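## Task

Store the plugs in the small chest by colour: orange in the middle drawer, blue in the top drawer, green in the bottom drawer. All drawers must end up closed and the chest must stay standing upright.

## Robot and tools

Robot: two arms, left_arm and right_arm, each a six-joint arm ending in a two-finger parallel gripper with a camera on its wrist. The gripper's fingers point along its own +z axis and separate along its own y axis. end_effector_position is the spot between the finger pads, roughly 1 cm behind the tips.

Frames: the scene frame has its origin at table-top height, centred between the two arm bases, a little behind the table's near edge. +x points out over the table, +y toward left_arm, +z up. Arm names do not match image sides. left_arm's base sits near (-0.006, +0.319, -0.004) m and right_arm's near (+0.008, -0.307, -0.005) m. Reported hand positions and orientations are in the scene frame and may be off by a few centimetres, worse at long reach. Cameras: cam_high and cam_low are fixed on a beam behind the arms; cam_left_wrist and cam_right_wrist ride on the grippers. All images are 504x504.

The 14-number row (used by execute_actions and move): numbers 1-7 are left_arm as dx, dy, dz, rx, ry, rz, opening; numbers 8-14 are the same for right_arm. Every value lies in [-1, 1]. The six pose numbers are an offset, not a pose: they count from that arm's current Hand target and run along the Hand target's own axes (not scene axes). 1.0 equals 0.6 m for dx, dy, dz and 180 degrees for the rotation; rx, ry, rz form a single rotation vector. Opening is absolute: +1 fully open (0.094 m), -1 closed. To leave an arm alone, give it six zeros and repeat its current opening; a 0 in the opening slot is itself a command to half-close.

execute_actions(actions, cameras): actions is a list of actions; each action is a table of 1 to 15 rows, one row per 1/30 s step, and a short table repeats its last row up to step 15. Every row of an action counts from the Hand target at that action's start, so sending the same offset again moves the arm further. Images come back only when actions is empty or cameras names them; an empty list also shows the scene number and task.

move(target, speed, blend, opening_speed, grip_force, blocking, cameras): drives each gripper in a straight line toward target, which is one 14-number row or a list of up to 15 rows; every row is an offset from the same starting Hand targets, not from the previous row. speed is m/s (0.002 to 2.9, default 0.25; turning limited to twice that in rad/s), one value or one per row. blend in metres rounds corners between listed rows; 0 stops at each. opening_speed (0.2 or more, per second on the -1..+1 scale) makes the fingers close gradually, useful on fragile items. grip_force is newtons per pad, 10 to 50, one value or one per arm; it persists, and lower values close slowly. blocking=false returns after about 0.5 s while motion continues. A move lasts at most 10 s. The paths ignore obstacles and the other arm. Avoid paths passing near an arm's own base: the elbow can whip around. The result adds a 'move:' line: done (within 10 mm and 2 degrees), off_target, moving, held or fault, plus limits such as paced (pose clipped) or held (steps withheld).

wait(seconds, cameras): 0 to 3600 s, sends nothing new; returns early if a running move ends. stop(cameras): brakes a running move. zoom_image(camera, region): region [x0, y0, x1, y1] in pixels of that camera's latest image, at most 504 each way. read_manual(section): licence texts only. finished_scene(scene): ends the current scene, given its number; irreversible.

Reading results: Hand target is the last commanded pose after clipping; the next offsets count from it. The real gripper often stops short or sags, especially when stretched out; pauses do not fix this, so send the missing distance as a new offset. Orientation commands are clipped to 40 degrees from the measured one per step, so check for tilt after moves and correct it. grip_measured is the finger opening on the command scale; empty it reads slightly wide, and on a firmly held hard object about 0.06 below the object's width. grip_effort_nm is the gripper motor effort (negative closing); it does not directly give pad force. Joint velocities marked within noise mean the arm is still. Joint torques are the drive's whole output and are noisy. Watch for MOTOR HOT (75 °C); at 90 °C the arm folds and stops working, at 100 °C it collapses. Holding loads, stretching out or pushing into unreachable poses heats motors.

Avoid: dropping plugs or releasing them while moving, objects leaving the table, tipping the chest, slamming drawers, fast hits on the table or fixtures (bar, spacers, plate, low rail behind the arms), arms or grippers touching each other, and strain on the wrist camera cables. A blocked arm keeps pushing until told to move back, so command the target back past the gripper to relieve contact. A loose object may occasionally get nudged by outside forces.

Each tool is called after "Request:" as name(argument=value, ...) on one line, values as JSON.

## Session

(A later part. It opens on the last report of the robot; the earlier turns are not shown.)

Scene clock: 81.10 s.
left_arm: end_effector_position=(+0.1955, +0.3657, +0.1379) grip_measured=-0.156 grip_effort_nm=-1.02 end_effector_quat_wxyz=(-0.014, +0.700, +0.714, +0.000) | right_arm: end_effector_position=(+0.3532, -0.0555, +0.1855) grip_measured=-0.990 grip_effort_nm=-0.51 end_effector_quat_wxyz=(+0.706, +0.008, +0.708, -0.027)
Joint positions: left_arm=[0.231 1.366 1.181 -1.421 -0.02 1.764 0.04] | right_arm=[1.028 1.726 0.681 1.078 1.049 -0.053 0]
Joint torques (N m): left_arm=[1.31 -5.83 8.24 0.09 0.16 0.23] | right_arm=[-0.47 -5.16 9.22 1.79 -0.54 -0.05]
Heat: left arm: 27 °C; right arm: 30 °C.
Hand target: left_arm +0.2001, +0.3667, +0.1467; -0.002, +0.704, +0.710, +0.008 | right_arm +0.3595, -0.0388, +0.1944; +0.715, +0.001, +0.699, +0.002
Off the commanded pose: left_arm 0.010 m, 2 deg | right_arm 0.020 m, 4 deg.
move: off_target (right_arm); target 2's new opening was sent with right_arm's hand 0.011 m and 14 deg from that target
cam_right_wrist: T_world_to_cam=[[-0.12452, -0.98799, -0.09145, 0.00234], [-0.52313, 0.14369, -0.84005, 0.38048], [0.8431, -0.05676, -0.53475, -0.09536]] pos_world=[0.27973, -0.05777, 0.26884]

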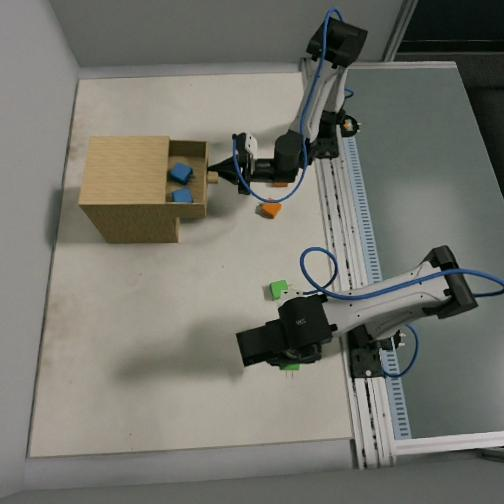

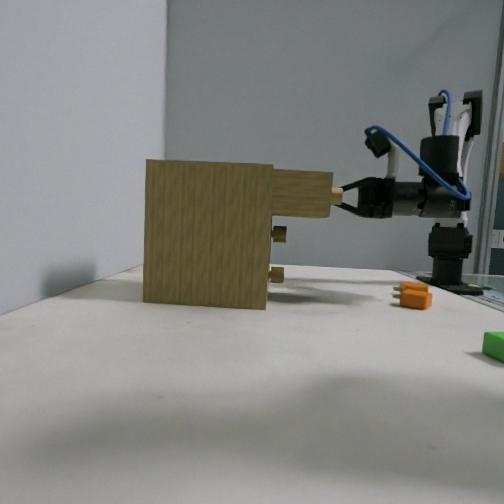

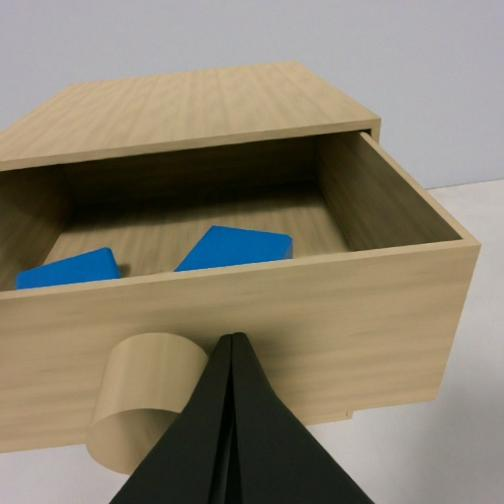

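Request:
move(target=[[0,0,0,0,0,0,-0.35,-0.01,0.0,-0.1,0,0,0,0.2],[0,0,0,0,0,0,-0.35,-0.01,0.015,-0.06,0,0,0,0.2],[0,0,0,0,0,0,-0.35,-0.01,0.015,0.134,0,0,0,0.2]], speed=[0.25,0.25,0.12], cameras=["cam_high","cam_low","cam_right_wrist"])

Scene clock: 85.80 s.
left_arm: end_effector_position=(+0.1955, +0.3657, +0.1379) grip_measured=-0.156 grip_effort_nm=-1.02 end_effector_quat_wxyz=(-0.014, +0.700, +0.714, +0.000) | right_arm: end_effector_position=(+0.4293, -0.0347, +0.2003) grip_measured=+0.198 grip_effort_nm=0.10 end_effector_quat_wxyz=(+0.713, -0.001, +0.701, -0.006)
Joint positions: left_arm=[0.231 1.366 1.181 -1.421 -0.02 1.764 0.04] | right_arm=[0.874 1.874 0.938 0.989 0.852 -0.047 0.056]
Joint torques (N m): left_arm=[1.16 -6.19 8.46 0.15 0.11 0.21] | right_arm=[-1.59 -6.56 9.98 1.6 -0.28 0.08]
Heat: left arm: 27 °C; right arm: 30 °C.
Hand target: left_arm +0.2001, +0.3667, +0.1467; -0.002, +0.704, +0.710, +0.008 | right_arm +0.4398, -0.0296, +0.2022; +0.715, +0.000, +0.699, +0.002
Off the commanded pose: left_arm 0.010 m, 2 deg | right_arm 0.012 m, 1 deg.
move: off_target (right_arm)
cam_right_wrist: T_world_to_cam=[[-0.08059, -0.99059, -0.1106, 0.01867], [-0.51293, 0.13636, -0.84753, 0.42658], [0.85464, -0.01157, -0.51909, -0.15696]] pos_world=[0.35445, -0.04149, 0.28213]

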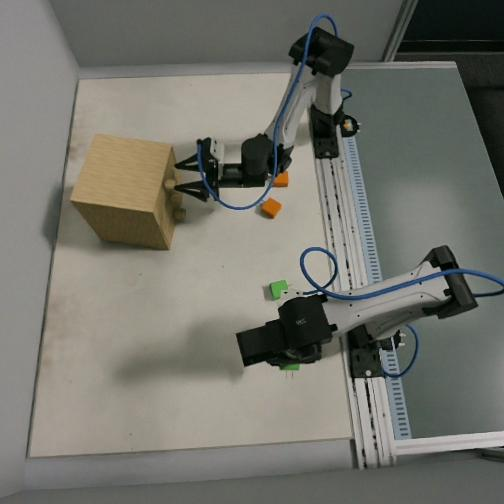

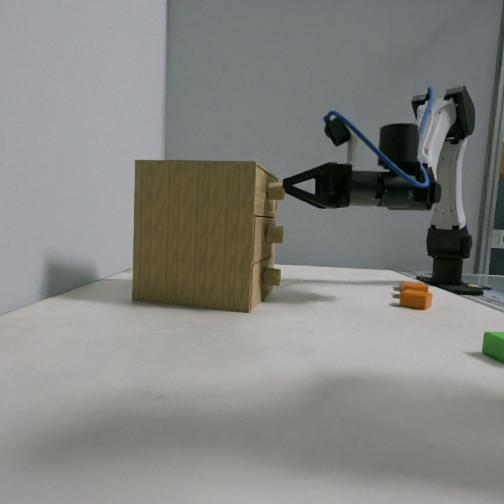

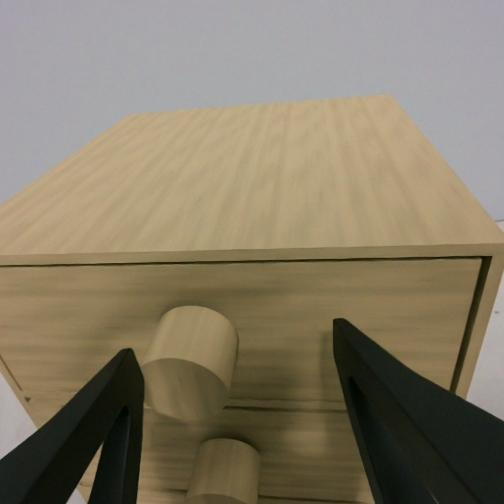

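Request:
move(target=[[0,0,0,0,0,0,-0.35,0,0.01,-0.11,0,0,0,0.2],[0,0,0,0,0,0,-0.35,0.127,0.046,-0.11,0.069,0,0,0.2]], speed=0.25, blend=[0.02,0], cameras=["cam_high","cam_low","cam_right_wrist"])

Scene clock: 90.67 s.
left_arm: end_effector_position=(+0.1955, +0.3657, +0.1379) grip_measured=-0.156 grip_effort_nm=-1.02 end_effector_quat_wxyz=(-0.014, +0.700, +0.714, +0.000) | right_arm: end_effector_position=(+0.3749, -0.0058, +0.1239) grip_measured=+0.198 grip_effort_nm=0.10 end_effector_quat_wxyz=(+0.706, +0.067, +0.701, -0.078)
Joint positions: left_arm=[0.231 1.366 1.181 -1.421 -0.02 1.764 0.04] | right_arm=[1.078 2.168 0.975 1.273 1.252 -0.086 0.056]
Joint torques (N m): left_arm=[1.06 -6.11 8.42 0.13 0.13 0.27] | right_arm=[0.03 -7.99 7.24 1.68 0.09 -0.05]
Heat: left arm: 28 °C; right arm: 30 °C.
Hand target: left_arm +0.2001, +0.3667, +0.1467; -0.002, +0.704, +0.710, +0.008 | right_arm +0.3755, -0.0019, +0.1246; +0.711, +0.078, +0.695, -0.073
Off the commanded pose: left_arm 0.010 m, 2 deg | right_arm 0.004 m, 2 deg.
move: done
cam_right_wrist: T_world_to_cam=[[-0.27337, -0.95622, -0.10451, 0.1061], [-0.48475, 0.23079, -0.84365, 0.31951], [0.83083, -0.17997, -0.52662, -0.14091]] pos_world=[0.30096, 0.00235, 0.20643]

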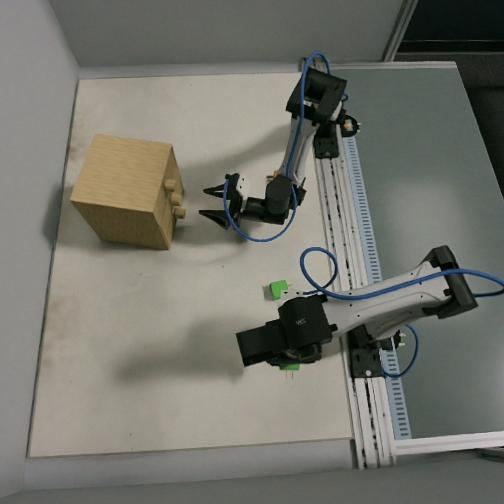

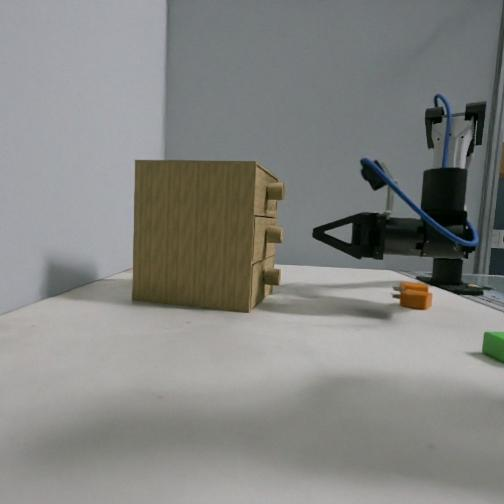

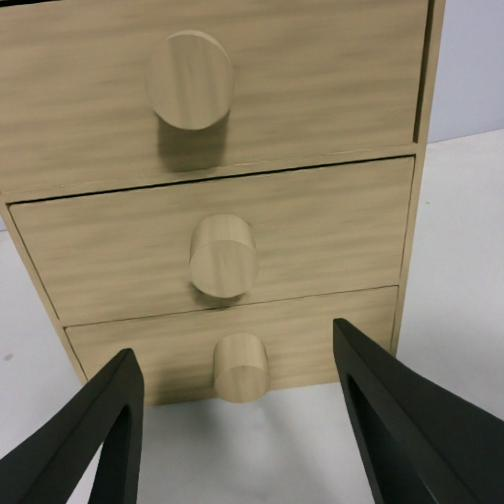

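Request:
move(target=[[0,0,0,0,0,0,-0.35,0.003,0.007,0.1145,0,0,0,0.2],[0,0,0,0,0,0,-0.35,0.003,0.007,0.1145,0,0,0,-0.75],[0,0,0,0,0,0,-0.35,0.003,0.007,-0.068,0,0,0,-0.75]], speed=[0.15,0.2,0.15], cameras=["cam_high","cam_low","cam_right_wrist"])

Scene clock: 95.23 s.
left_arm: end_effector_position=(+0.1955, +0.3657, +0.1379) grip_measured=-0.156 grip_effort_nm=-1.02 end_effector_quat_wxyz=(-0.014, +0.700, +0.714, +0.000) | right_arm: end_effector_position=(+0.3459, +0.0065, +0.1218) grip_measured=-0.427 grip_effort_nm=-1.02 end_effector_quat_wxyz=(+0.710, +0.082, +0.694, -0.083)
Joint positions: left_arm=[0.231 1.366 1.181 -1.421 -0.02 1.764 0.04] | right_arm=[1.161 2.22 0.991 1.42 1.362 -0.179 0.027]
Joint torques (N m): left_arm=[0.96 -5.86 8.27 0.11 0.16 0.24] | right_arm=[1.61 -10.73 3.49 1.36 -0.05 0.06]
Heat: left arm: 28 °C; right arm: 30 °C.
Hand target: left_arm +0.2001, +0.3667, +0.1467; -0.002, +0.704, +0.710, +0.008 | right_arm +0.3366, +0.0108, +0.1220; +0.711, +0.078, +0.695, -0.073
Off the commanded pose: left_arm 0.010 m, 2 deg | right_arm 0.010 m, 1 deg.
move: done
cam_right_wrist: T_world_to_cam=[[-0.29863, -0.94648, -0.12244, 0.12057], [-0.4627, 0.25579, -0.84881, 0.29373], [0.8347, -0.19683, -0.51432, -0.11852]] pos_world=[0.27084, 0.01566, 0.20312]

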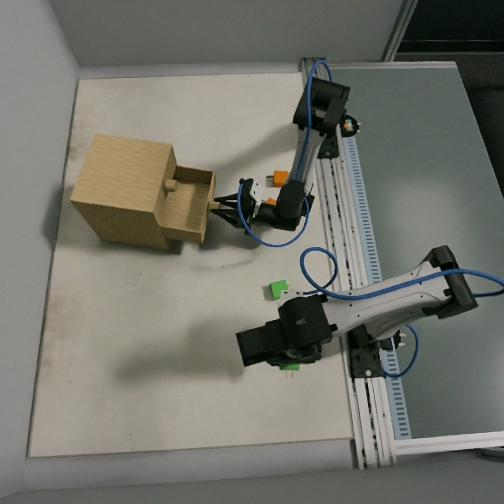

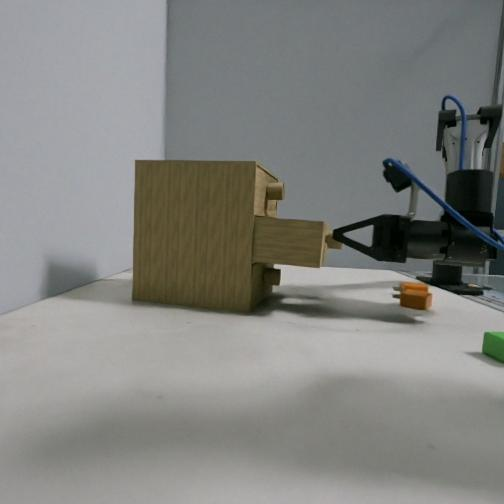

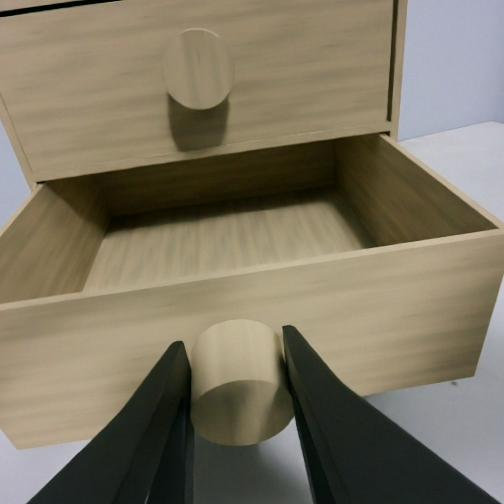

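Request:
move(target=[[0,0,0,0,0,0,-0.35,0,0,0,0,0,0,0.2],[0,0,0,0,0,0,-0.35,0,0,-0.12,0,0,0,0.2],[0,0,0,0,0,0,-0.35,0,-0.287,-0.2145,-0.052,0.505,-0.055,1]], speed=[0.2,0.25,0.5], cameras=["cam_high","cam_low","cam_right_wrist"])

Scene clock: 106.00 s.
left_arm: end_effector_position=(+0.1955, +0.3657, +0.1379) grip_measured=-0.156 grip_effort_nm=-1.02 end_effector_quat_wxyz=(-0.014, +0.700, +0.714, +0.000) | right_arm: end_effector_position=(+0.1715, -0.1342, +0.1130) grip_measured=+0.998 grip_effort_nm=0.10 end_effector_quat_wxyz=(+0.003, +0.001, +1.000, -0.005)
Joint positions: left_arm=[0.231 1.366 1.181 -1.421 -0.02 1.764 0.04] | right_arm=[0.868 1.425 1.165 -1.301 0.023 0.84 0.094]
Joint torques (N m): left_arm=[1.18 -6.02 8.1 0.13 0.2 0.2] | right_arm=[-0.75 -3.54 9.16 0.2 -0.06 -0.06]
Motor temperatures (°C): left_arm=[18 26 28 21 19 21 22] | right_arm=[19 30 30 25 16 23 20]
Heat: left arm: 28 °C; right arm: 30 °C.
Hand target: left_arm +0.2001, +0.3667, +0.1467; -0.002, +0.704, +0.710, +0.008 | right_arm +0.1742, -0.1301, +0.1177; +0.000, +0.000, +1.000, +0.000
Off the commanded pose: left_arm 0.010 m, 2 deg | right_arm 0.007 m, 1 deg.
move: done; limits=paced
cam_right_wrist: T_world_to_cam=[[-0.1215, -0.98905, 0.08381, -0.12513], [-0.83996, 0.14744, 0.52224, 0.13671], [-0.52887, -0.00695, -0.84867, 0.29194]] pos_world=[0.25403, -0.14189, 0.18685]

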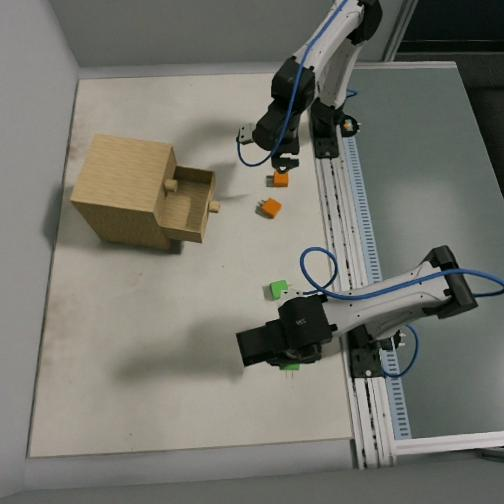

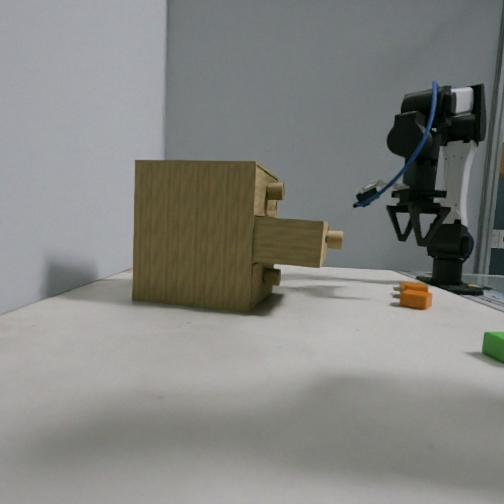

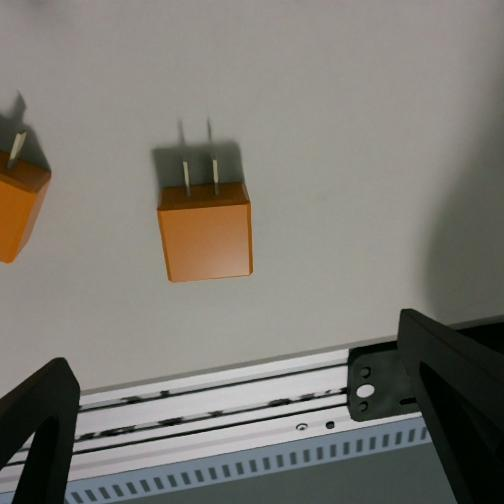

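Request:
move(target=[[0,0,0,0,0,0,-0.35,0.0175,0.017,0.158,0,0,0,1],[0,0,0,0,0,0,-0.35,0.0175,0.017,0.158,0,0,0,-0.35],[0,0,0,0,0,0,-0.35,0.0175,0.017,-0.187,0,0,0,-0.35],[0,0,0,0,0,0,-0.35,-0.37,0.133,-0.187,0,0,0.417,-0.35],[0,0,0,0,0,0,-0.35,-0.37,0.133,-0.055,0,0,0.417,-0.35]], speed=[0.25,0.2,0.3,0.5,0.2], blend=[0,0,0.03,0.02,0], cameras=["cam_high","cam_low","cam_right_wrist"])

Scene clock: 112.30 s.
left_arm: end_effector_position=(+0.1955, +0.3657, +0.1379) grip_measured=-0.156 grip_effort_nm=-1.02 end_effector_quat_wxyz=(-0.014, +0.700, +0.714, +0.000) | right_arm: end_effector_position=(+0.3972, -0.0416, +0.1557) grip_measured=-0.146 grip_effort_nm=-1.02 end_effector_quat_wxyz=(+0.016, +0.586, +0.806, +0.085)
Joint positions: left_arm=[0.231 1.366 1.181 -1.421 -0.02 1.764 0.04] | right_arm=[0.625 2.266 2.416 -1.534 -0.019 1.853 0.04]
Joint torques (N m): left_arm=[1.44 -6.11 8.31 0.11 0.11 0.27] | right_arm=[-0.7 -10.69 6.65 0.29 0.32 0.44]
Heat: left arm: 29 °C; right arm: 30 °C.
Hand target: left_arm +0.2001, +0.3667, +0.1467; -0.002, +0.704, +0.710, +0.008 | right_arm +0.3963, -0.0505, +0.1508; +0.000, +0.610, +0.793, +0.000
Off the commanded pose: left_arm 0.010 m, 2 deg | right_arm 0.010 m, 10 deg.
joint sent to its limit (right arm) — joint 4 (wrist pitch), lower limit. The joint targets are off in orientation, not in position.
move: off_target (right_arm)
cam_right_wrist: T_world_to_cam=[[-0.97856, -0.19304, -0.07186, 0.38802], [-0.19672, 0.77241, 0.6039, 0.04812], [-0.06107, 0.60508, -0.79382, 0.27931]] pos_world=[0.40622, -0.13127, 0.22054]

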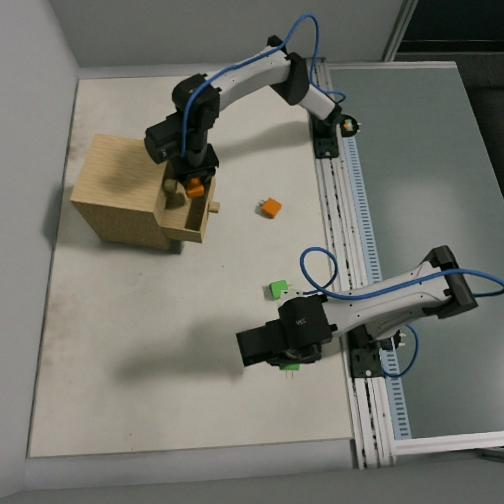

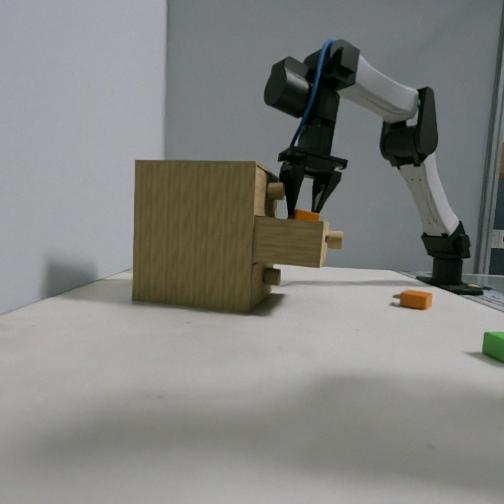

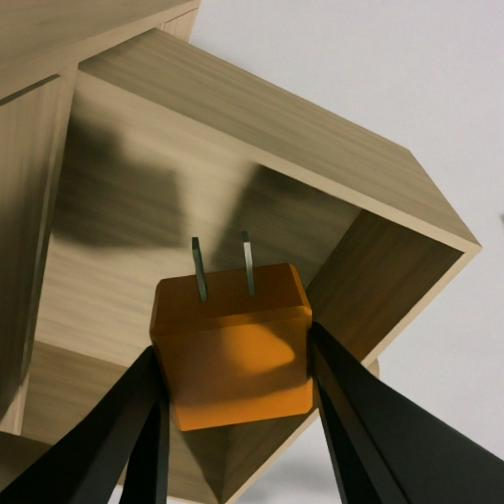

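Request:
move(target=[[0,0,0,0,0,0,-0.35,-0.027,0.003,0.062,0,0,0,-0.35],[0,0,0,0,0,0,-0.35,-0.027,0.003,0.062,0,0,0,0.05],[0,0,0,0,0,0,-0.35,-0.027,0.003,-0.2,0,0,0,0.05],[0,0,0,0,0,0,-0.35,0.08,-0.2,-0.14,0,0,-0.18,0.05],[0,0,0,0,0,0,-0.35,0.1325,-0.296,0.051,0,0,-0.256,1]], speed=[0.15,0.1,0.3,0.4,0.4], blend=[0,0,0.03,0.04,0], cameras=["cam_high","cam_right_wrist"])

Scene clock: 118.13 s.
left_arm: end_effector_position=(+0.1955, +0.3657, +0.1379) grip_measured=-0.156 grip_effort_nm=-1.02 end_effector_quat_wxyz=(-0.014, +0.700, +0.714, +0.000) | right_arm: end_effector_position=(+0.2020, -0.0181, +0.1039) grip_measured=+0.998 grip_effort_nm=0.10 end_effector_quat_wxyz=(-0.018, +0.252, +0.967, -0.023)
Joint positions: left_arm=[0.231 1.366 1.181 -1.421 -0.02 1.764 0.04] | right_arm=[1.013 1.901 1.652 -1.366 -0.005 1.494 0.094]
Joint torques (N m): left_arm=[1.31 -6.01 8.36 0.13 0.15 0.18] | right_arm=[-0.17 -13.5 5.78 0.24 0.21 -0.01]
Heat: left arm: 29 °C; right arm: 31 °C.
Hand target: left_arm +0.2001, +0.3667, +0.1467; -0.002, +0.704, +0.710, +0.008 | right_arm +0.2042, -0.0192, +0.1201; +0.000, +0.250, +0.968, +0.000
Off the commanded pose: left_arm 0.010 m, 2 deg | right_arm 0.017 m, 3 deg.
move: off_target (right_arm); target 2's new opening was sent with right_arm's hand 0.023 m and 7 deg from that target; target 5's new opening was sent with right_arm's hand 0.017 m and 3 deg from that target
cam_right_wrist: T_world_to_cam=[[-0.58241, -0.80239, 0.13029, 0.08579], [-0.63774, 0.55039, 0.53885, 0.11464], [-0.50408, 0.23074, -0.83227, 0.29872]] pos_world=[0.27365, -0.06318, 0.17566]

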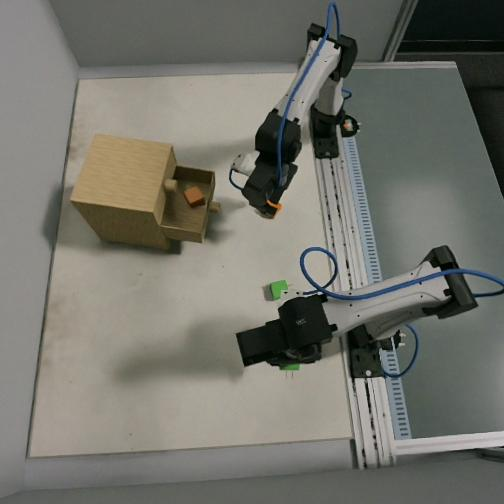

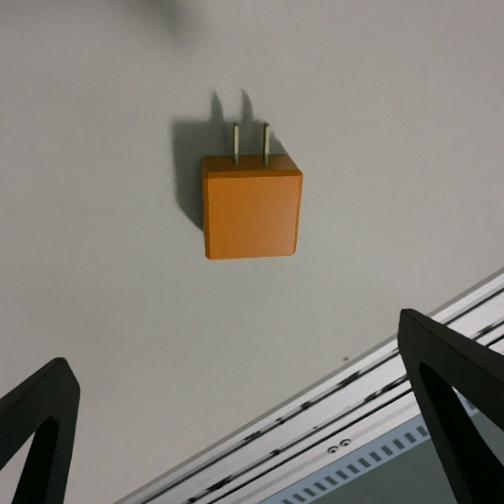

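Request:
move(target=[[0,0,0,0,0,0,-0.35,-0.002,-0.024,0.15,0,0,0,1],[0,0,0,0,0,0,-0.35,-0.002,-0.024,0.15,0,0,0,-0.35],[0,0,0,0,0,0,-0.35,-0.002,-0.024,-0.2,0,0,0,-0.35],[0,0,0,0,0,0,-0.35,-0.278,0.213,-0.2,0,0,-0.744,-0.35],[0,0,0,0,0,0,-0.35,-0.278,0.213,-0.055,0,0,-0.744,-0.35]], speed=[0.25,0.2,0.3,0.6,0.2], blend=[0,0,0.02,0.02,0], cameras=["cam_high","cam_low","cam_right_wrist"])

Scene clock: 126.20 s.
left_arm: end_effector_position=(+0.1955, +0.3657, +0.1379) grip_measured=-0.156 grip_effort_nm=-1.02 end_effector_quat_wxyz=(-0.014, +0.700, +0.714, +0.000) | right_arm: end_effector_position=(+0.4089, +0.0123, +0.1604) grip_measured=-0.128 grip_effort_nm=-1.02 end_effector_quat_wxyz=(-0.135, +0.783, -0.607, +0.024)
Joint positions: left_arm=[0.231 1.366 1.181 -1.421 -0.02 1.764 0.04] | right_arm=[0.704 2.434 2.716 -1.564 -0.008 -1.149 0.041]
Joint torques (N m): left_arm=[1.22 -6.09 8.36 0.11 0.17 0.13] | right_arm=[-0.35 -11.11 6.43 0.81 0.09 -0.05]
Heat: left arm: 29 °C; right arm: 32 °C.
Hand target: left_arm +0.2001, +0.3667, +0.1467; -0.002, +0.704, +0.710, +0.008 | right_arm +0.4121, +0.0116, +0.1532; +0.000, +0.793, -0.609, +0.000
Off the commanded pose: left_arm 0.010 m, 2 deg | right_arm 0.008 m, 16 deg.
joint sent to its limit (right arm) — joint 4 (wrist pitch), lower limit. The joint targets are off in orientation, not in position.
move: off_target (right_arm)
cam_right_wrist: T_world_to_cam=[[0.95053, 0.09748, 0.29494, -0.44098], [-0.01906, -0.92939, 0.36861, -0.00797], [0.31004, -0.356, -0.88156, 0.12535]] pos_world=[0.38015, 0.0802, 0.2435]

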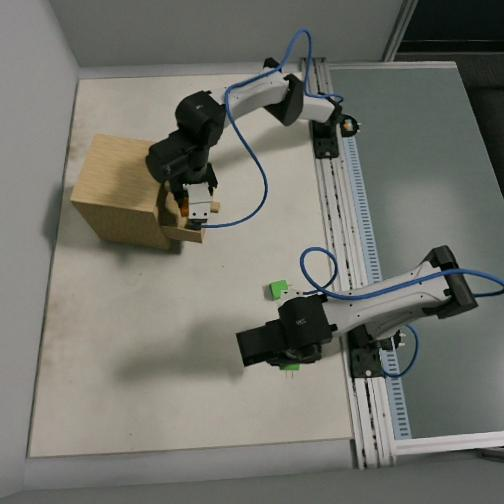

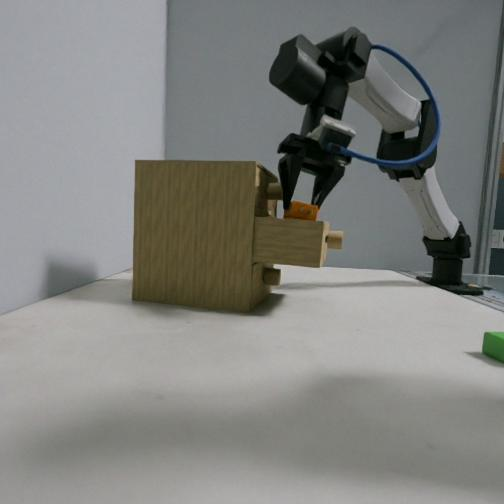

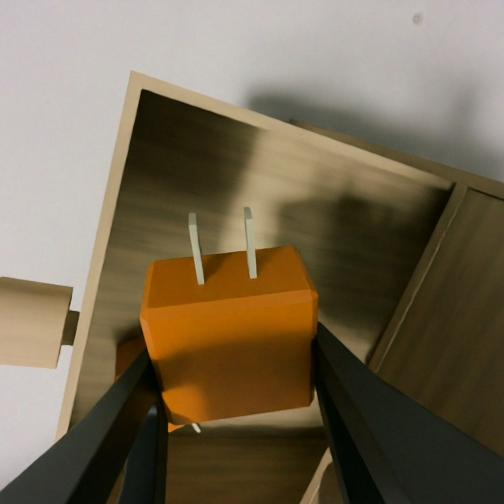

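Request:
move(target=[[0,0,0,0,0,0,-0.35,-0.023,-0.011,0.06,0,0,0,-0.35],[0,0,0,0,0,0,-0.35,-0.023,-0.011,0.06,0,0,0,0.05],[0,0,0,0,0,0,-0.35,-0.023,-0.011,-0.2,0,0,0,0.05],[0,0,0,0,0,0,-0.35,-0.088,0.235,-0.195,0.499,-0.308,0.492,0.2],[0,0,0,0,0,0,-0.35,-0.088,0.235,0.051,0.499,-0.308,0.492,0.2],[0,0,0,0,0,0,-0.35,-0.027,0.105,0.051,0.499,-0.308,0.492,0.2]], speed=[0.15,0.1,0.3,0.6,0.3,0.15], blend=[0,0,0.02,0,0.01,0], cameras=["cam_high","cam_low","cam_right_wrist"])

Scene clock: 139.70 s.
left_arm: end_effector_position=(+0.1955, +0.3657, +0.1379) grip_measured=-0.156 grip_effort_nm=-1.02 end_effector_quat_wxyz=(-0.014, +0.700, +0.714, +0.000) | right_arm: end_effector_position=(+0.3458, +0.0107, +0.1293) grip_measured=+0.198 grip_effort_nm=0.10 end_effector_quat_wxyz=(+0.707, +0.084, +0.698, -0.075)
Joint positions: left_arm=[0.231 1.366 1.181 -1.421 -0.02 1.764 0.04] | right_arm=[1.166 2.179 0.999 1.314 1.359 -0.112 0.056]
Joint torques (N m): left_arm=[1.29 -6.01 8.16 0.14 0.2 0.22] | right_arm=[-0.66 -8.03 4.72 1.62 -0.18 -0.06]
Heat: left arm: 30 °C; right arm: 33 °C.
Hand target: left_arm +0.2001, +0.3667, +0.1467; -0.002, +0.704, +0.710, +0.008 | right_arm +0.3471, +0.0110, +0.1226; +0.711, +0.080, +0.695, -0.073
Off the commanded pose: left_arm 0.010 m, 2 deg | right_arm 0.007 m, 1 deg.
elbow stopped short (right arm): the move would have taken joint 3 (elbow) straighter than the controller allows.
move: done; target 2's new opening was sent with right_arm's hand 0.009 m and 13 deg from that target; target 4's new opening was sent with right_arm's hand 0.002 m and 5 deg from that target
cam_right_wrist: T_world_to_cam=[[-0.29138, -0.94731, -0.13305, 0.12425], [-0.47211, 0.26337, -0.84127, 0.30108], [0.83199, -0.18232, -0.52398, -0.11166]] pos_world=[0.27125, 0.01805, 0.21132]

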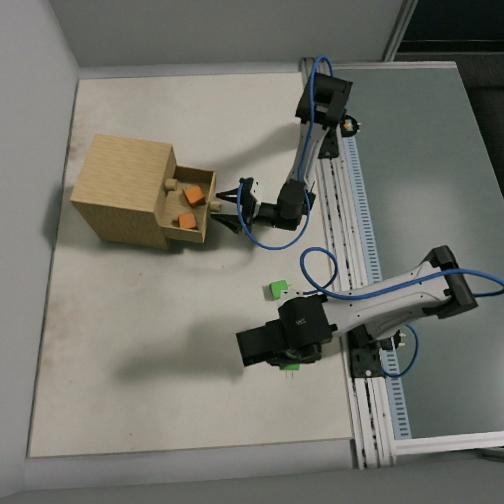

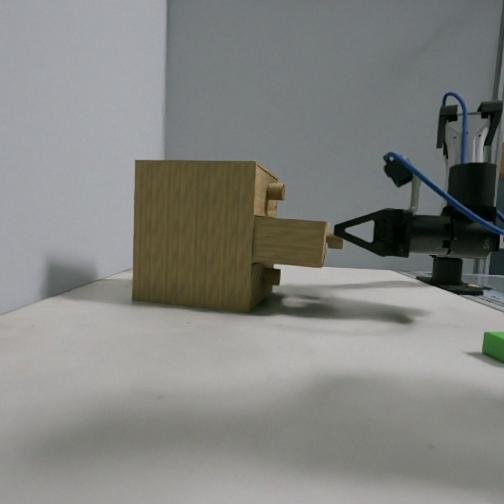

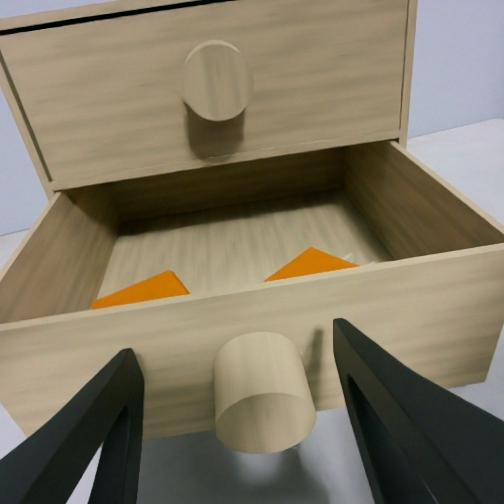

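Request:
move(target=[[0,0,0,0,0,0,-0.35,0.01,-0.007,0,0,0,0,0.2],[0,0,0,0,0,0,-0.35,0.01,-0.007,0,0,0,0,-0.75],[0,0,0,0,0,0,-0.35,0.01,-0.007,0.172,0,0,0,-0.75]], speed=[0.2,0.2,0.15], cameras=["cam_high","cam_low","cam_right_wrist"])

Scene clock: 143.10 s.
left_arm: end_effector_position=(+0.1955, +0.3657, +0.1379) grip_measured=-0.156 grip_effort_nm=-1.02 end_effector_quat_wxyz=(-0.014, +0.700, +0.714, +0.000) | right_arm: end_effector_position=(+0.4414, -0.0193, +0.1273) grip_measured=-0.438 grip_effort_nm=-1.02 end_effector_quat_wxyz=(+0.713, +0.081, +0.692, -0.077)
Joint positions: left_arm=[0.231 1.366 1.181 -1.421 -0.02 1.764 0.04] | right_arm=[0.926 2.242 1.12 1.227 1.118 -0.078 0.026]
Joint torques (N m): left_arm=[1.24 -6.16 8.35 0.15 0.18 0.19] | right_arm=[-0.81 -8.31 7.62 1.37 -0.17 0.18]
Heat: left arm: 30 °C; right arm: 33 °C.
Hand target: left_arm +0.2001, +0.3667, +0.1467; -0.002, +0.704, +0.710, +0.008 | right_arm +0.4470, -0.0151, +0.1186; +0.711, +0.080, +0.695, -0.073
Off the commanded pose: left_arm 0.010 m, 2 deg | right_arm 0.011 m, 1 deg.
move: off_target (right_arm)
cam_right_wrist: T_world_to_cam=[[-0.28878, -0.94843, -0.1307, 0.12203], [-0.45859, 0.25687, -0.85071, 0.34764], [0.84042, -0.18573, -0.50912, -0.20344]] pos_world=[0.36564, -0.01135, 0.20812]

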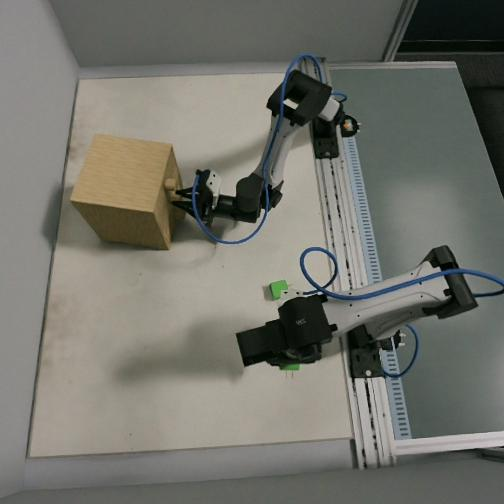

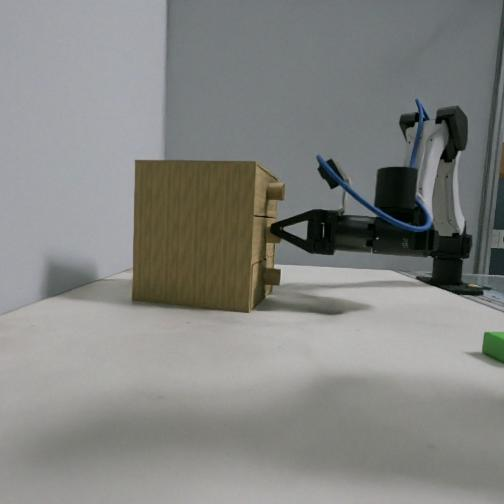

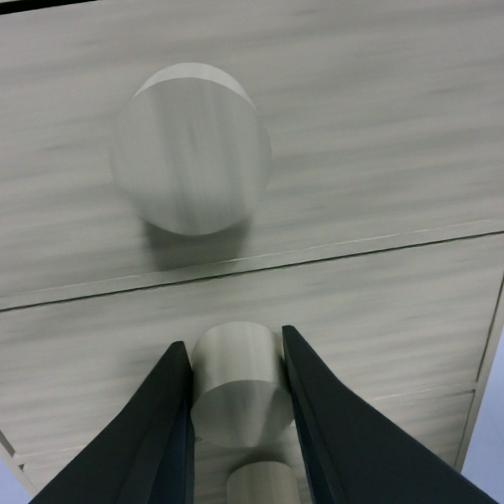

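Request:
move(target=[[0,0,0,0,0,0,-0.35,0,0,0,0,0,0,0.2],[0,0,0,0,0,0,-0.35,0,0,-0.09,0,0,0,0.2],[0,0,0,0,0,0,-0.35,-0.115,0,-0.09,0,0,0,0.2],[0,0,0,0,0,0,-0.35,-0.115,0,-0.022,0,0,0,0.2],[0,0,0,0,0,0,-0.35,-0.115,0,-0.022,0,0,0,-0.75],[0,0,0,0,0,0,-0.35,-0.115,0,0.004,0,0,0,-0.75]], speed=[0.2,0.2,0.2,0.15,0.2,0.1], blend=[0,0.01,0.01,0,0,0], cameras=["cam_high","cam_low","cam_right_wrist"])

Request:
zoom_image(camera="cam_low", region=[120, 150, 300, 320])

Scene clock: 148.53 s.
left_arm: end_effector_position=(+0.1955, +0.3657, +0.1379) grip_measured=-0.156 grip_effort_nm=-1.02 end_effector_quat_wxyz=(-0.014, +0.700, +0.714, +0.000) | right_arm: end_effector_position=(+0.4380, -0.0206, +0.1655) grip_measured=-0.748 grip_effort_nm=-0.09 end_effector_quat_wxyz=(+0.695, +0.056, +0.710, -0.102)
Joint positions: left_arm=[0.231 1.366 1.181 -1.421 -0.02 1.764 0.04] | right_arm=[0.932 2.086 1.131 0.962 1.128 -0.069 0.012]
Joint torques (N m): left_arm=[1.18 -5.91 8.49 0.11 0.13 0.24] | right_arm=[-1.33 -10.95 10.13 1.79 -0.22 0.06]
Heat: left arm: 30 °C; right arm: 34 °C.
Hand target: left_arm +0.2001, +0.3667, +0.1467; -0.002, +0.704, +0.710, +0.008 | right_arm +0.4477, -0.0162, +0.1877; +0.711, +0.080, +0.695, -0.073
Off the commanded pose: left_arm 0.010 m, 2 deg | right_arm 0.025 m, 5 deg.
move: off_target (right_arm); target 5's new opening was sent with right_arm's hand 0.021 m and 3 deg from that target
cam_right_wrist: T_world_to_cam=[[-0.29573, -0.95392, -0.05079, 0.11445], [-0.50743, 0.20192, -0.8377, 0.39701], [0.80936, -0.22196, -0.54376, -0.1628]] pos_world=[0.36706, -0.00712, 0.24986]

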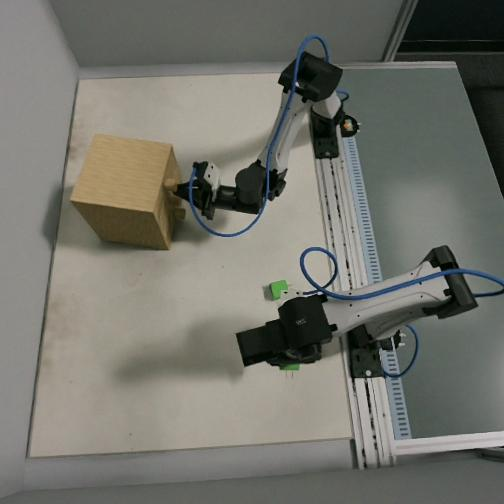

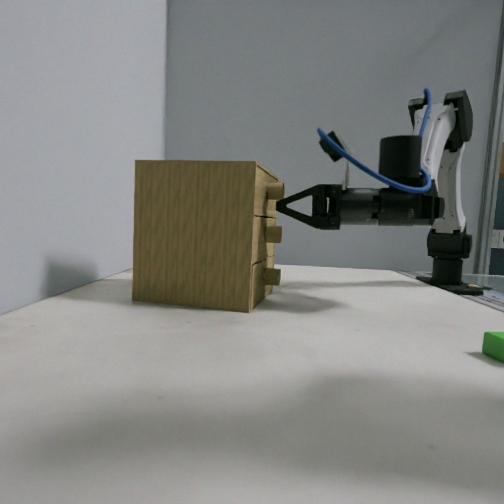

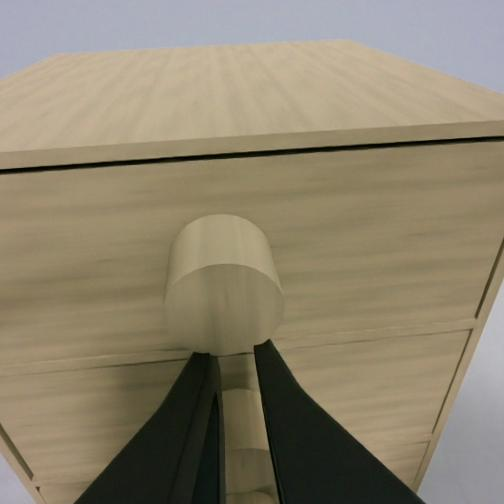

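Scaled by 2.800 from the camera's image (finer frame: 720x720).

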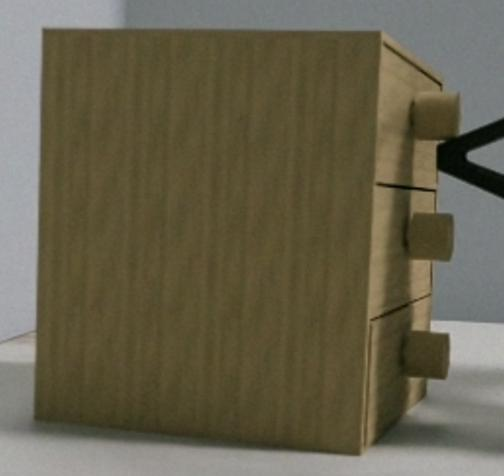

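Request:
move(target=[[0,0,0,0,0,0,-0.35,0.045,0,0,0,0,0,-0.75],[0,0,0,0,0,0,-0.35,0.045,0,-0.14,0,0,0,0.2],[0,0,0,0,0,0,-0.35,0.228,0.001,-0.139,0,0.144,0,0.2]], speed=[0.15,0.25,0.25], blend=[0.005,0.02,0], cameras=["cam_high","cam_low","cam_right_wrist"])

Scene clock: 155.30 s.
left_arm: end_effector_position=(+0.1955, +0.3657, +0.1379) grip_measured=-0.156 grip_effort_nm=-1.02 end_effector_quat_wxyz=(-0.014, +0.700, +0.714, +0.000) | right_arm: end_effector_position=(+0.3643, -0.0036, +0.0367) grip_measured=+0.198 grip_effort_nm=0.10 end_effector_quat_wxyz=(+0.533, +0.081, +0.839, -0.070)
Joint positions: left_arm=[0.231 1.366 1.181 -1.421 -0.02 1.764 0.04] | right_arm=[1.067 2.112 1.192 -0.052 1.056 0.877 0.056]
Joint torques (N m): left_arm=[1.29 -6 8.36 0.13 0.18 0.18] | right_arm=[-0.66 -11.58 8.44 1.05 0.3 0.09]
Motor temperatures (°C): left_arm=[18 26 30 20 19 21 23] | right_arm=[19 35 30 25 16 22 20]
Heat: left arm: 30 °C; right arm: 35 °C.
Hand target: left_arm +0.2001, +0.3667, +0.1467; -0.002, +0.704, +0.710, +0.008 | right_arm +0.3697, +0.0033, +0.0491; +0.537, +0.094, +0.837, -0.053
Off the commanded pose: left_arm 0.010 m, 2 deg | right_arm 0.015 m, 3 deg.
move: off_target (right_arm); blend cut to 0 m at target 2; target 2's new opening was sent with right_arm's hand 0.012 m and 2 deg from that target
cam_right_wrist: T_world_to_cam=[[-0.32387, -0.94508, -0.04395, 0.1124], [-0.78825, 0.29524, -0.5399, 0.33984], [0.52322, -0.14022, -0.84058, -0.05395]] pos_world=[0.33251, -0.00167, 0.14307]

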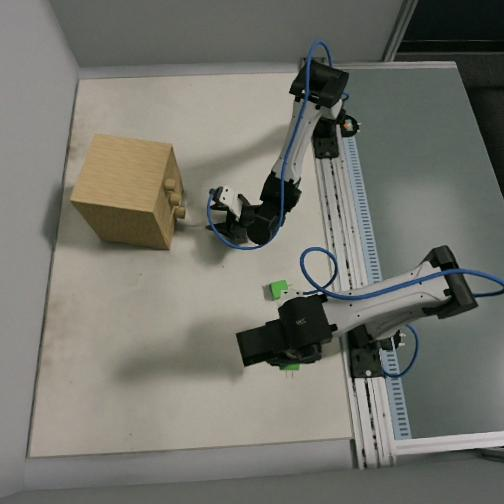

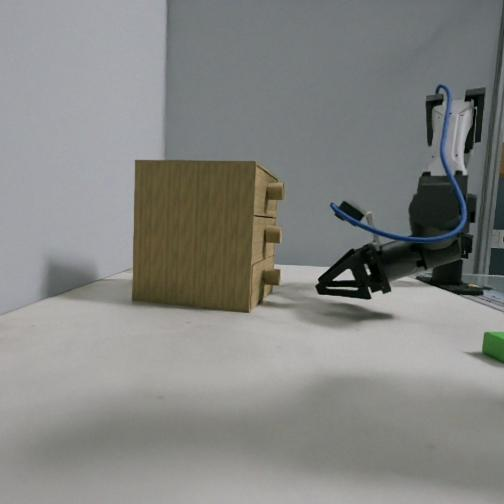

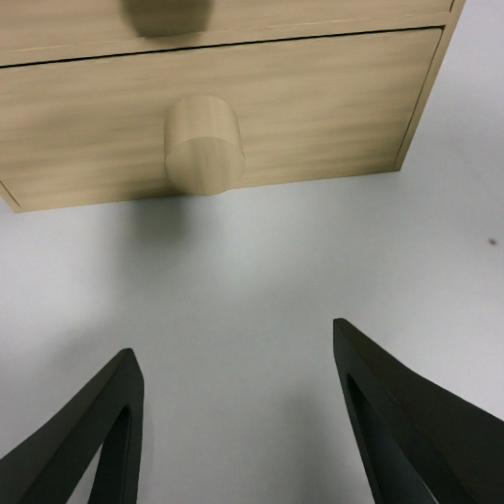

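Request:
move(target=[[0,0,0,0,0,0,-0.35,-0.071,0.007,0.1105,0,0,0,0.2],[0,0,0,0,0,0,-0.35,-0.071,0.007,0.1105,0,0,0,-0.75],[0,0,0,0,0,0,-0.35,-0.003,0.007,-0.042,0,0,0,-0.75]], speed=[0.15,0.2,0.15], cameras=["cam_high","cam_low","cam_right_wrist"])

Scene clock: 160.03 s.
left_arm: end_effector_position=(+0.1955, +0.3657, +0.1379) grip_measured=-0.156 grip_effort_nm=-1.02 end_effector_quat_wxyz=(-0.014, +0.700, +0.714, +0.000) | right_arm: end_effector_position=(+0.3554, +0.0034, +0.0533) grip_measured=-0.509 grip_effort_nm=-1.02 end_effector_quat_wxyz=(+0.549, +0.099, +0.827, -0.070)
Joint positions: left_arm=[0.231 1.366 1.181 -1.421 -0.02 1.764 0.04] | right_arm=[1.105 2.104 1.237 -0.148 1.118 0.965 0.023]
Joint torques (N m): left_arm=[1.14 -5.76 8.27 0.17 0.17 0.24] | right_arm=[0.91 -13.11 7.09 0.61 0.02 0.11]
Heat: left arm: 31 °C; right arm: 36 °C.
Hand target: left_arm +0.2001, +0.3667, +0.1467; -0.002, +0.704, +0.710, +0.008 | right_arm +0.3489, +0.0120, +0.0613; +0.537, +0.094, +0.837, -0.053
Off the commanded pose: left_arm 0.010 m, 2 deg | right_arm 0.013 m, 3 deg.
move: off_target (right_arm); target 2's new opening was sent with right_arm's hand 0.013 m and 2 deg from that target
cam_right_wrist: T_world_to_cam=[[-0.35039, -0.93368, -0.07392, 0.12782], [-0.75435, 0.32811, -0.5686, 0.32916], [0.55515, -0.14347, -0.81929, -0.04681]] pos_world=[0.31908, 0.00463, 0.15826]

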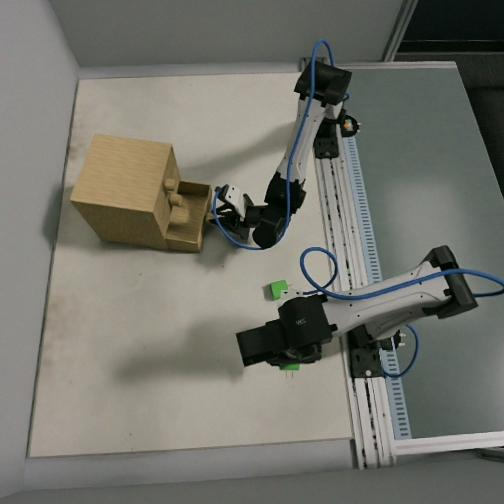

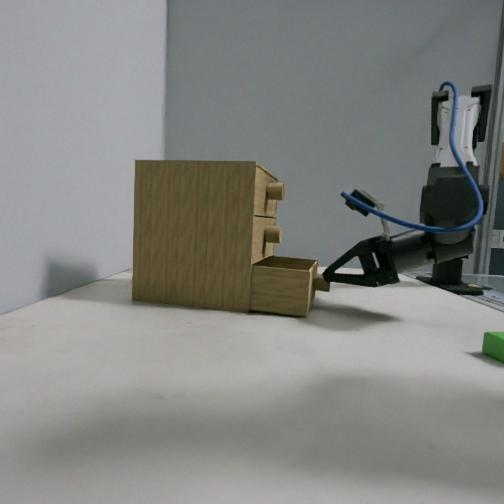

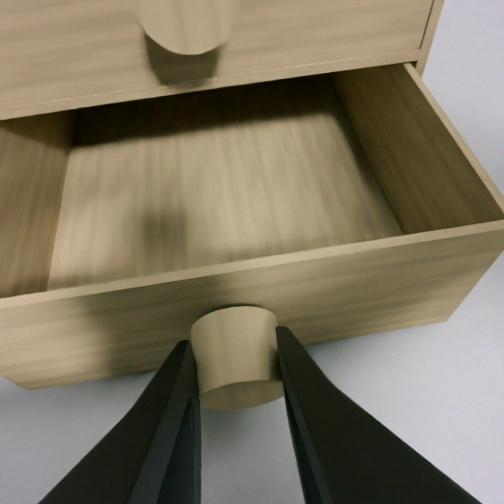

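Request:
move(target=[[0,0,0,0,0,0,-0.35,0.014,0,-0.03,0,0,0,-0.75],[0,0,0,0,0,0,-0.35,0.014,0,-0.03,0,0,0,0.2],[0,0,0,0,0,0,-0.35,0.014,0,-0.15,0,0,0,0.2],[-0.6,0.355,-0.05,0,0,0.083,-0.35,-0.145,-0.38,-0.16,0,0,0,0.2]], speed=[0.15,0.2,0.25,0.4], blend=[0,0,0.03,0], cameras=["cam_high","cam_low","cam_left_wrist"])

Scene clock: 168.37 s.
left_arm: end_effector_position=(+0.4104, +0.0109, +0.1757) grip_measured=-0.156 grip_effort_nm=-1.02 end_effector_quat_wxyz=(+0.155, +0.784, +0.599, +0.057) | right_arm: end_effector_position=(+0.2510, -0.1980, +0.1776) grip_measured=+0.198 grip_effort_nm=0.10 end_effector_quat_wxyz=(+0.538, +0.093, +0.836, -0.055)
Joint positions: left_arm=[-0.615 2.48 2.802 -1.572 -0.006 1.202 0.04] | right_arm=[1.071 0.965 0.671 -0.652 1.056 0.894 0.056]
Joint torques (N m): left_arm=[0.65 -13.7 7.66 1.06 0.11 -0.02] | right_arm=[-0.79 -3.12 6.79 1.07 0.31 -0.02]
Heat: left arm: 31 °C; right arm: 36 °C.
Hand target: left_arm +0.4160, +0.0081, +0.1731; -0.003, +0.790, +0.613, +0.007 | right_arm +0.2499, -0.2011, +0.1778; +0.537, +0.094, +0.837, -0.053
Off the commanded pose: left_arm 0.007 m, 19 deg | right_arm 0.003 m, 0 deg.
joint read past its limit (left arm) — joint 4 (wrist pitch), lower limit.
joint sent to its limit (left arm) — joint 4 (wrist pitch), lower limit. The joint targets are off in orientation, not in position.
move: off_target (left_arm); target 2's new opening was sent with right_arm's hand 0.015 m and 3 deg from that target
cam_left_wrist: T_world_to_cam=[[-0.90063, 0.35177, -0.25519, 0.40683], [0.20807, 0.86456, 0.45743, -0.14175], [0.38154, 0.35887, -0.85184, 0.09389]] pos_world=[0.36007, -0.05425, 0.24864]

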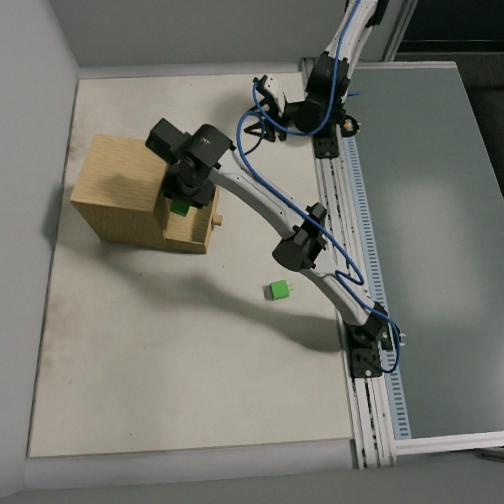

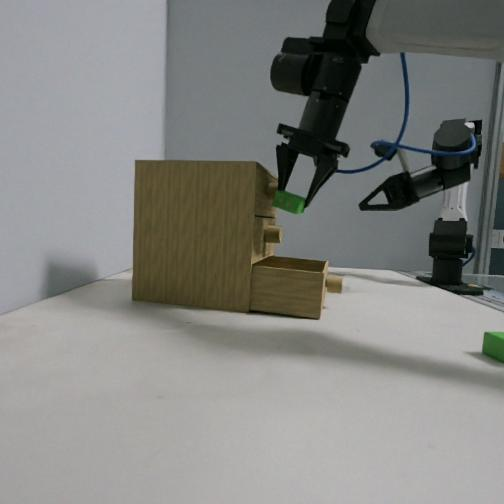

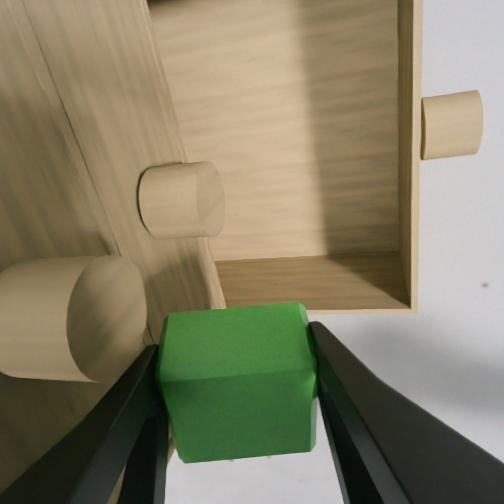

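Request:
move(target=[0.011,-0.005,0.205,0,0,0,-0.35,0,0,0,0,0,0,0.2], speed=0.15, cameras=["cam_high","cam_low","cam_left_wrist"])

Scene clock: 172.83 s.
left_arm: end_effector_position=(+0.4179, +0.0273, +0.0734) grip_measured=-0.156 grip_effort_nm=-1.02 end_effector_quat_wxyz=(+0.043, +0.783, +0.620, +0.039) | right_arm: end_effector_position=(+0.2510, -0.1980, +0.1776) grip_measured=+0.198 grip_effort_nm=0.10 end_effector_quat_wxyz=(+0.538, +0.093, +0.836, -0.055)
Joint positions: left_arm=[-0.594 2.666 2.769 -1.579 -0.035 1.191 0.04] | right_arm=[1.071 0.965 0.671 -0.652 1.056 0.893 0.056]
Joint torques (N m): left_arm=[-0.27 -11.88 6.64 0.66 0.29 0.12] | right_arm=[-0.8 -3.1 6.79 1.06 0.3 -0.03]
Heat: left arm: 31 °C; right arm: 34 °C.
Hand target: left_arm +0.4155, +0.0169, +0.0502; -0.003, +0.791, +0.612, +0.007 | right_arm +0.2499, -0.2011, +0.1778; +0.537, +0.094, +0.837, -0.053
Off the commanded pose: left_arm 0.026 m, 7 deg | right_arm 0.003 m, 0 deg.
joint read past its limit (left arm) — joint 4 (wrist pitch), lower limit.
joint sent to its limit (left arm) — joint 4 (wrist pitch), lower limit. The joint targets are off in orientation, not in position.
move: off_target (left_arm)
cam_left_wrist: T_world_to_cam=[[-0.94085, 0.33562, -0.04651, 0.38363], [0.25757, 0.79763, 0.54539, -0.13603], [0.22014, 0.50115, -0.83689, 0.06046]] pos_world=[0.38267, -0.05055, 0.14263]

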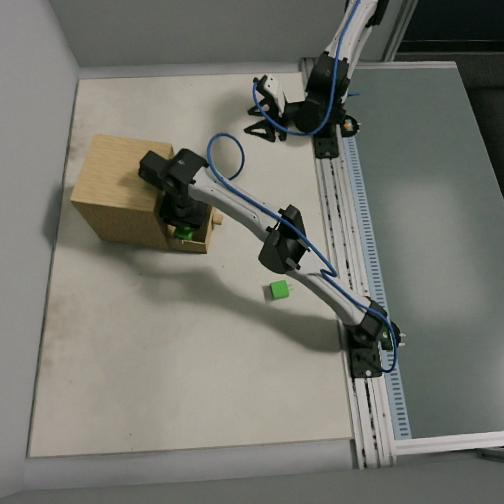

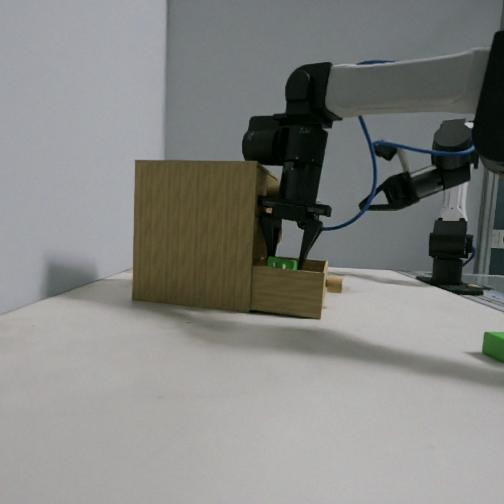

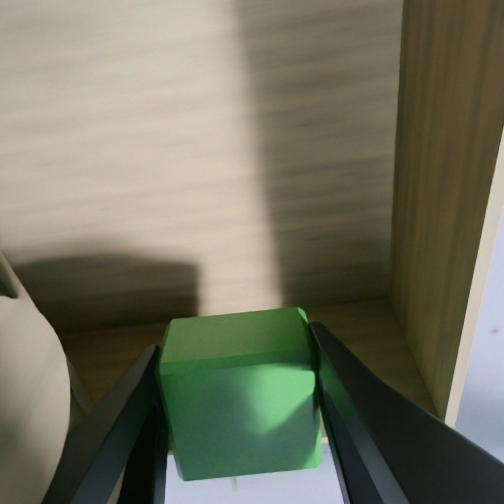

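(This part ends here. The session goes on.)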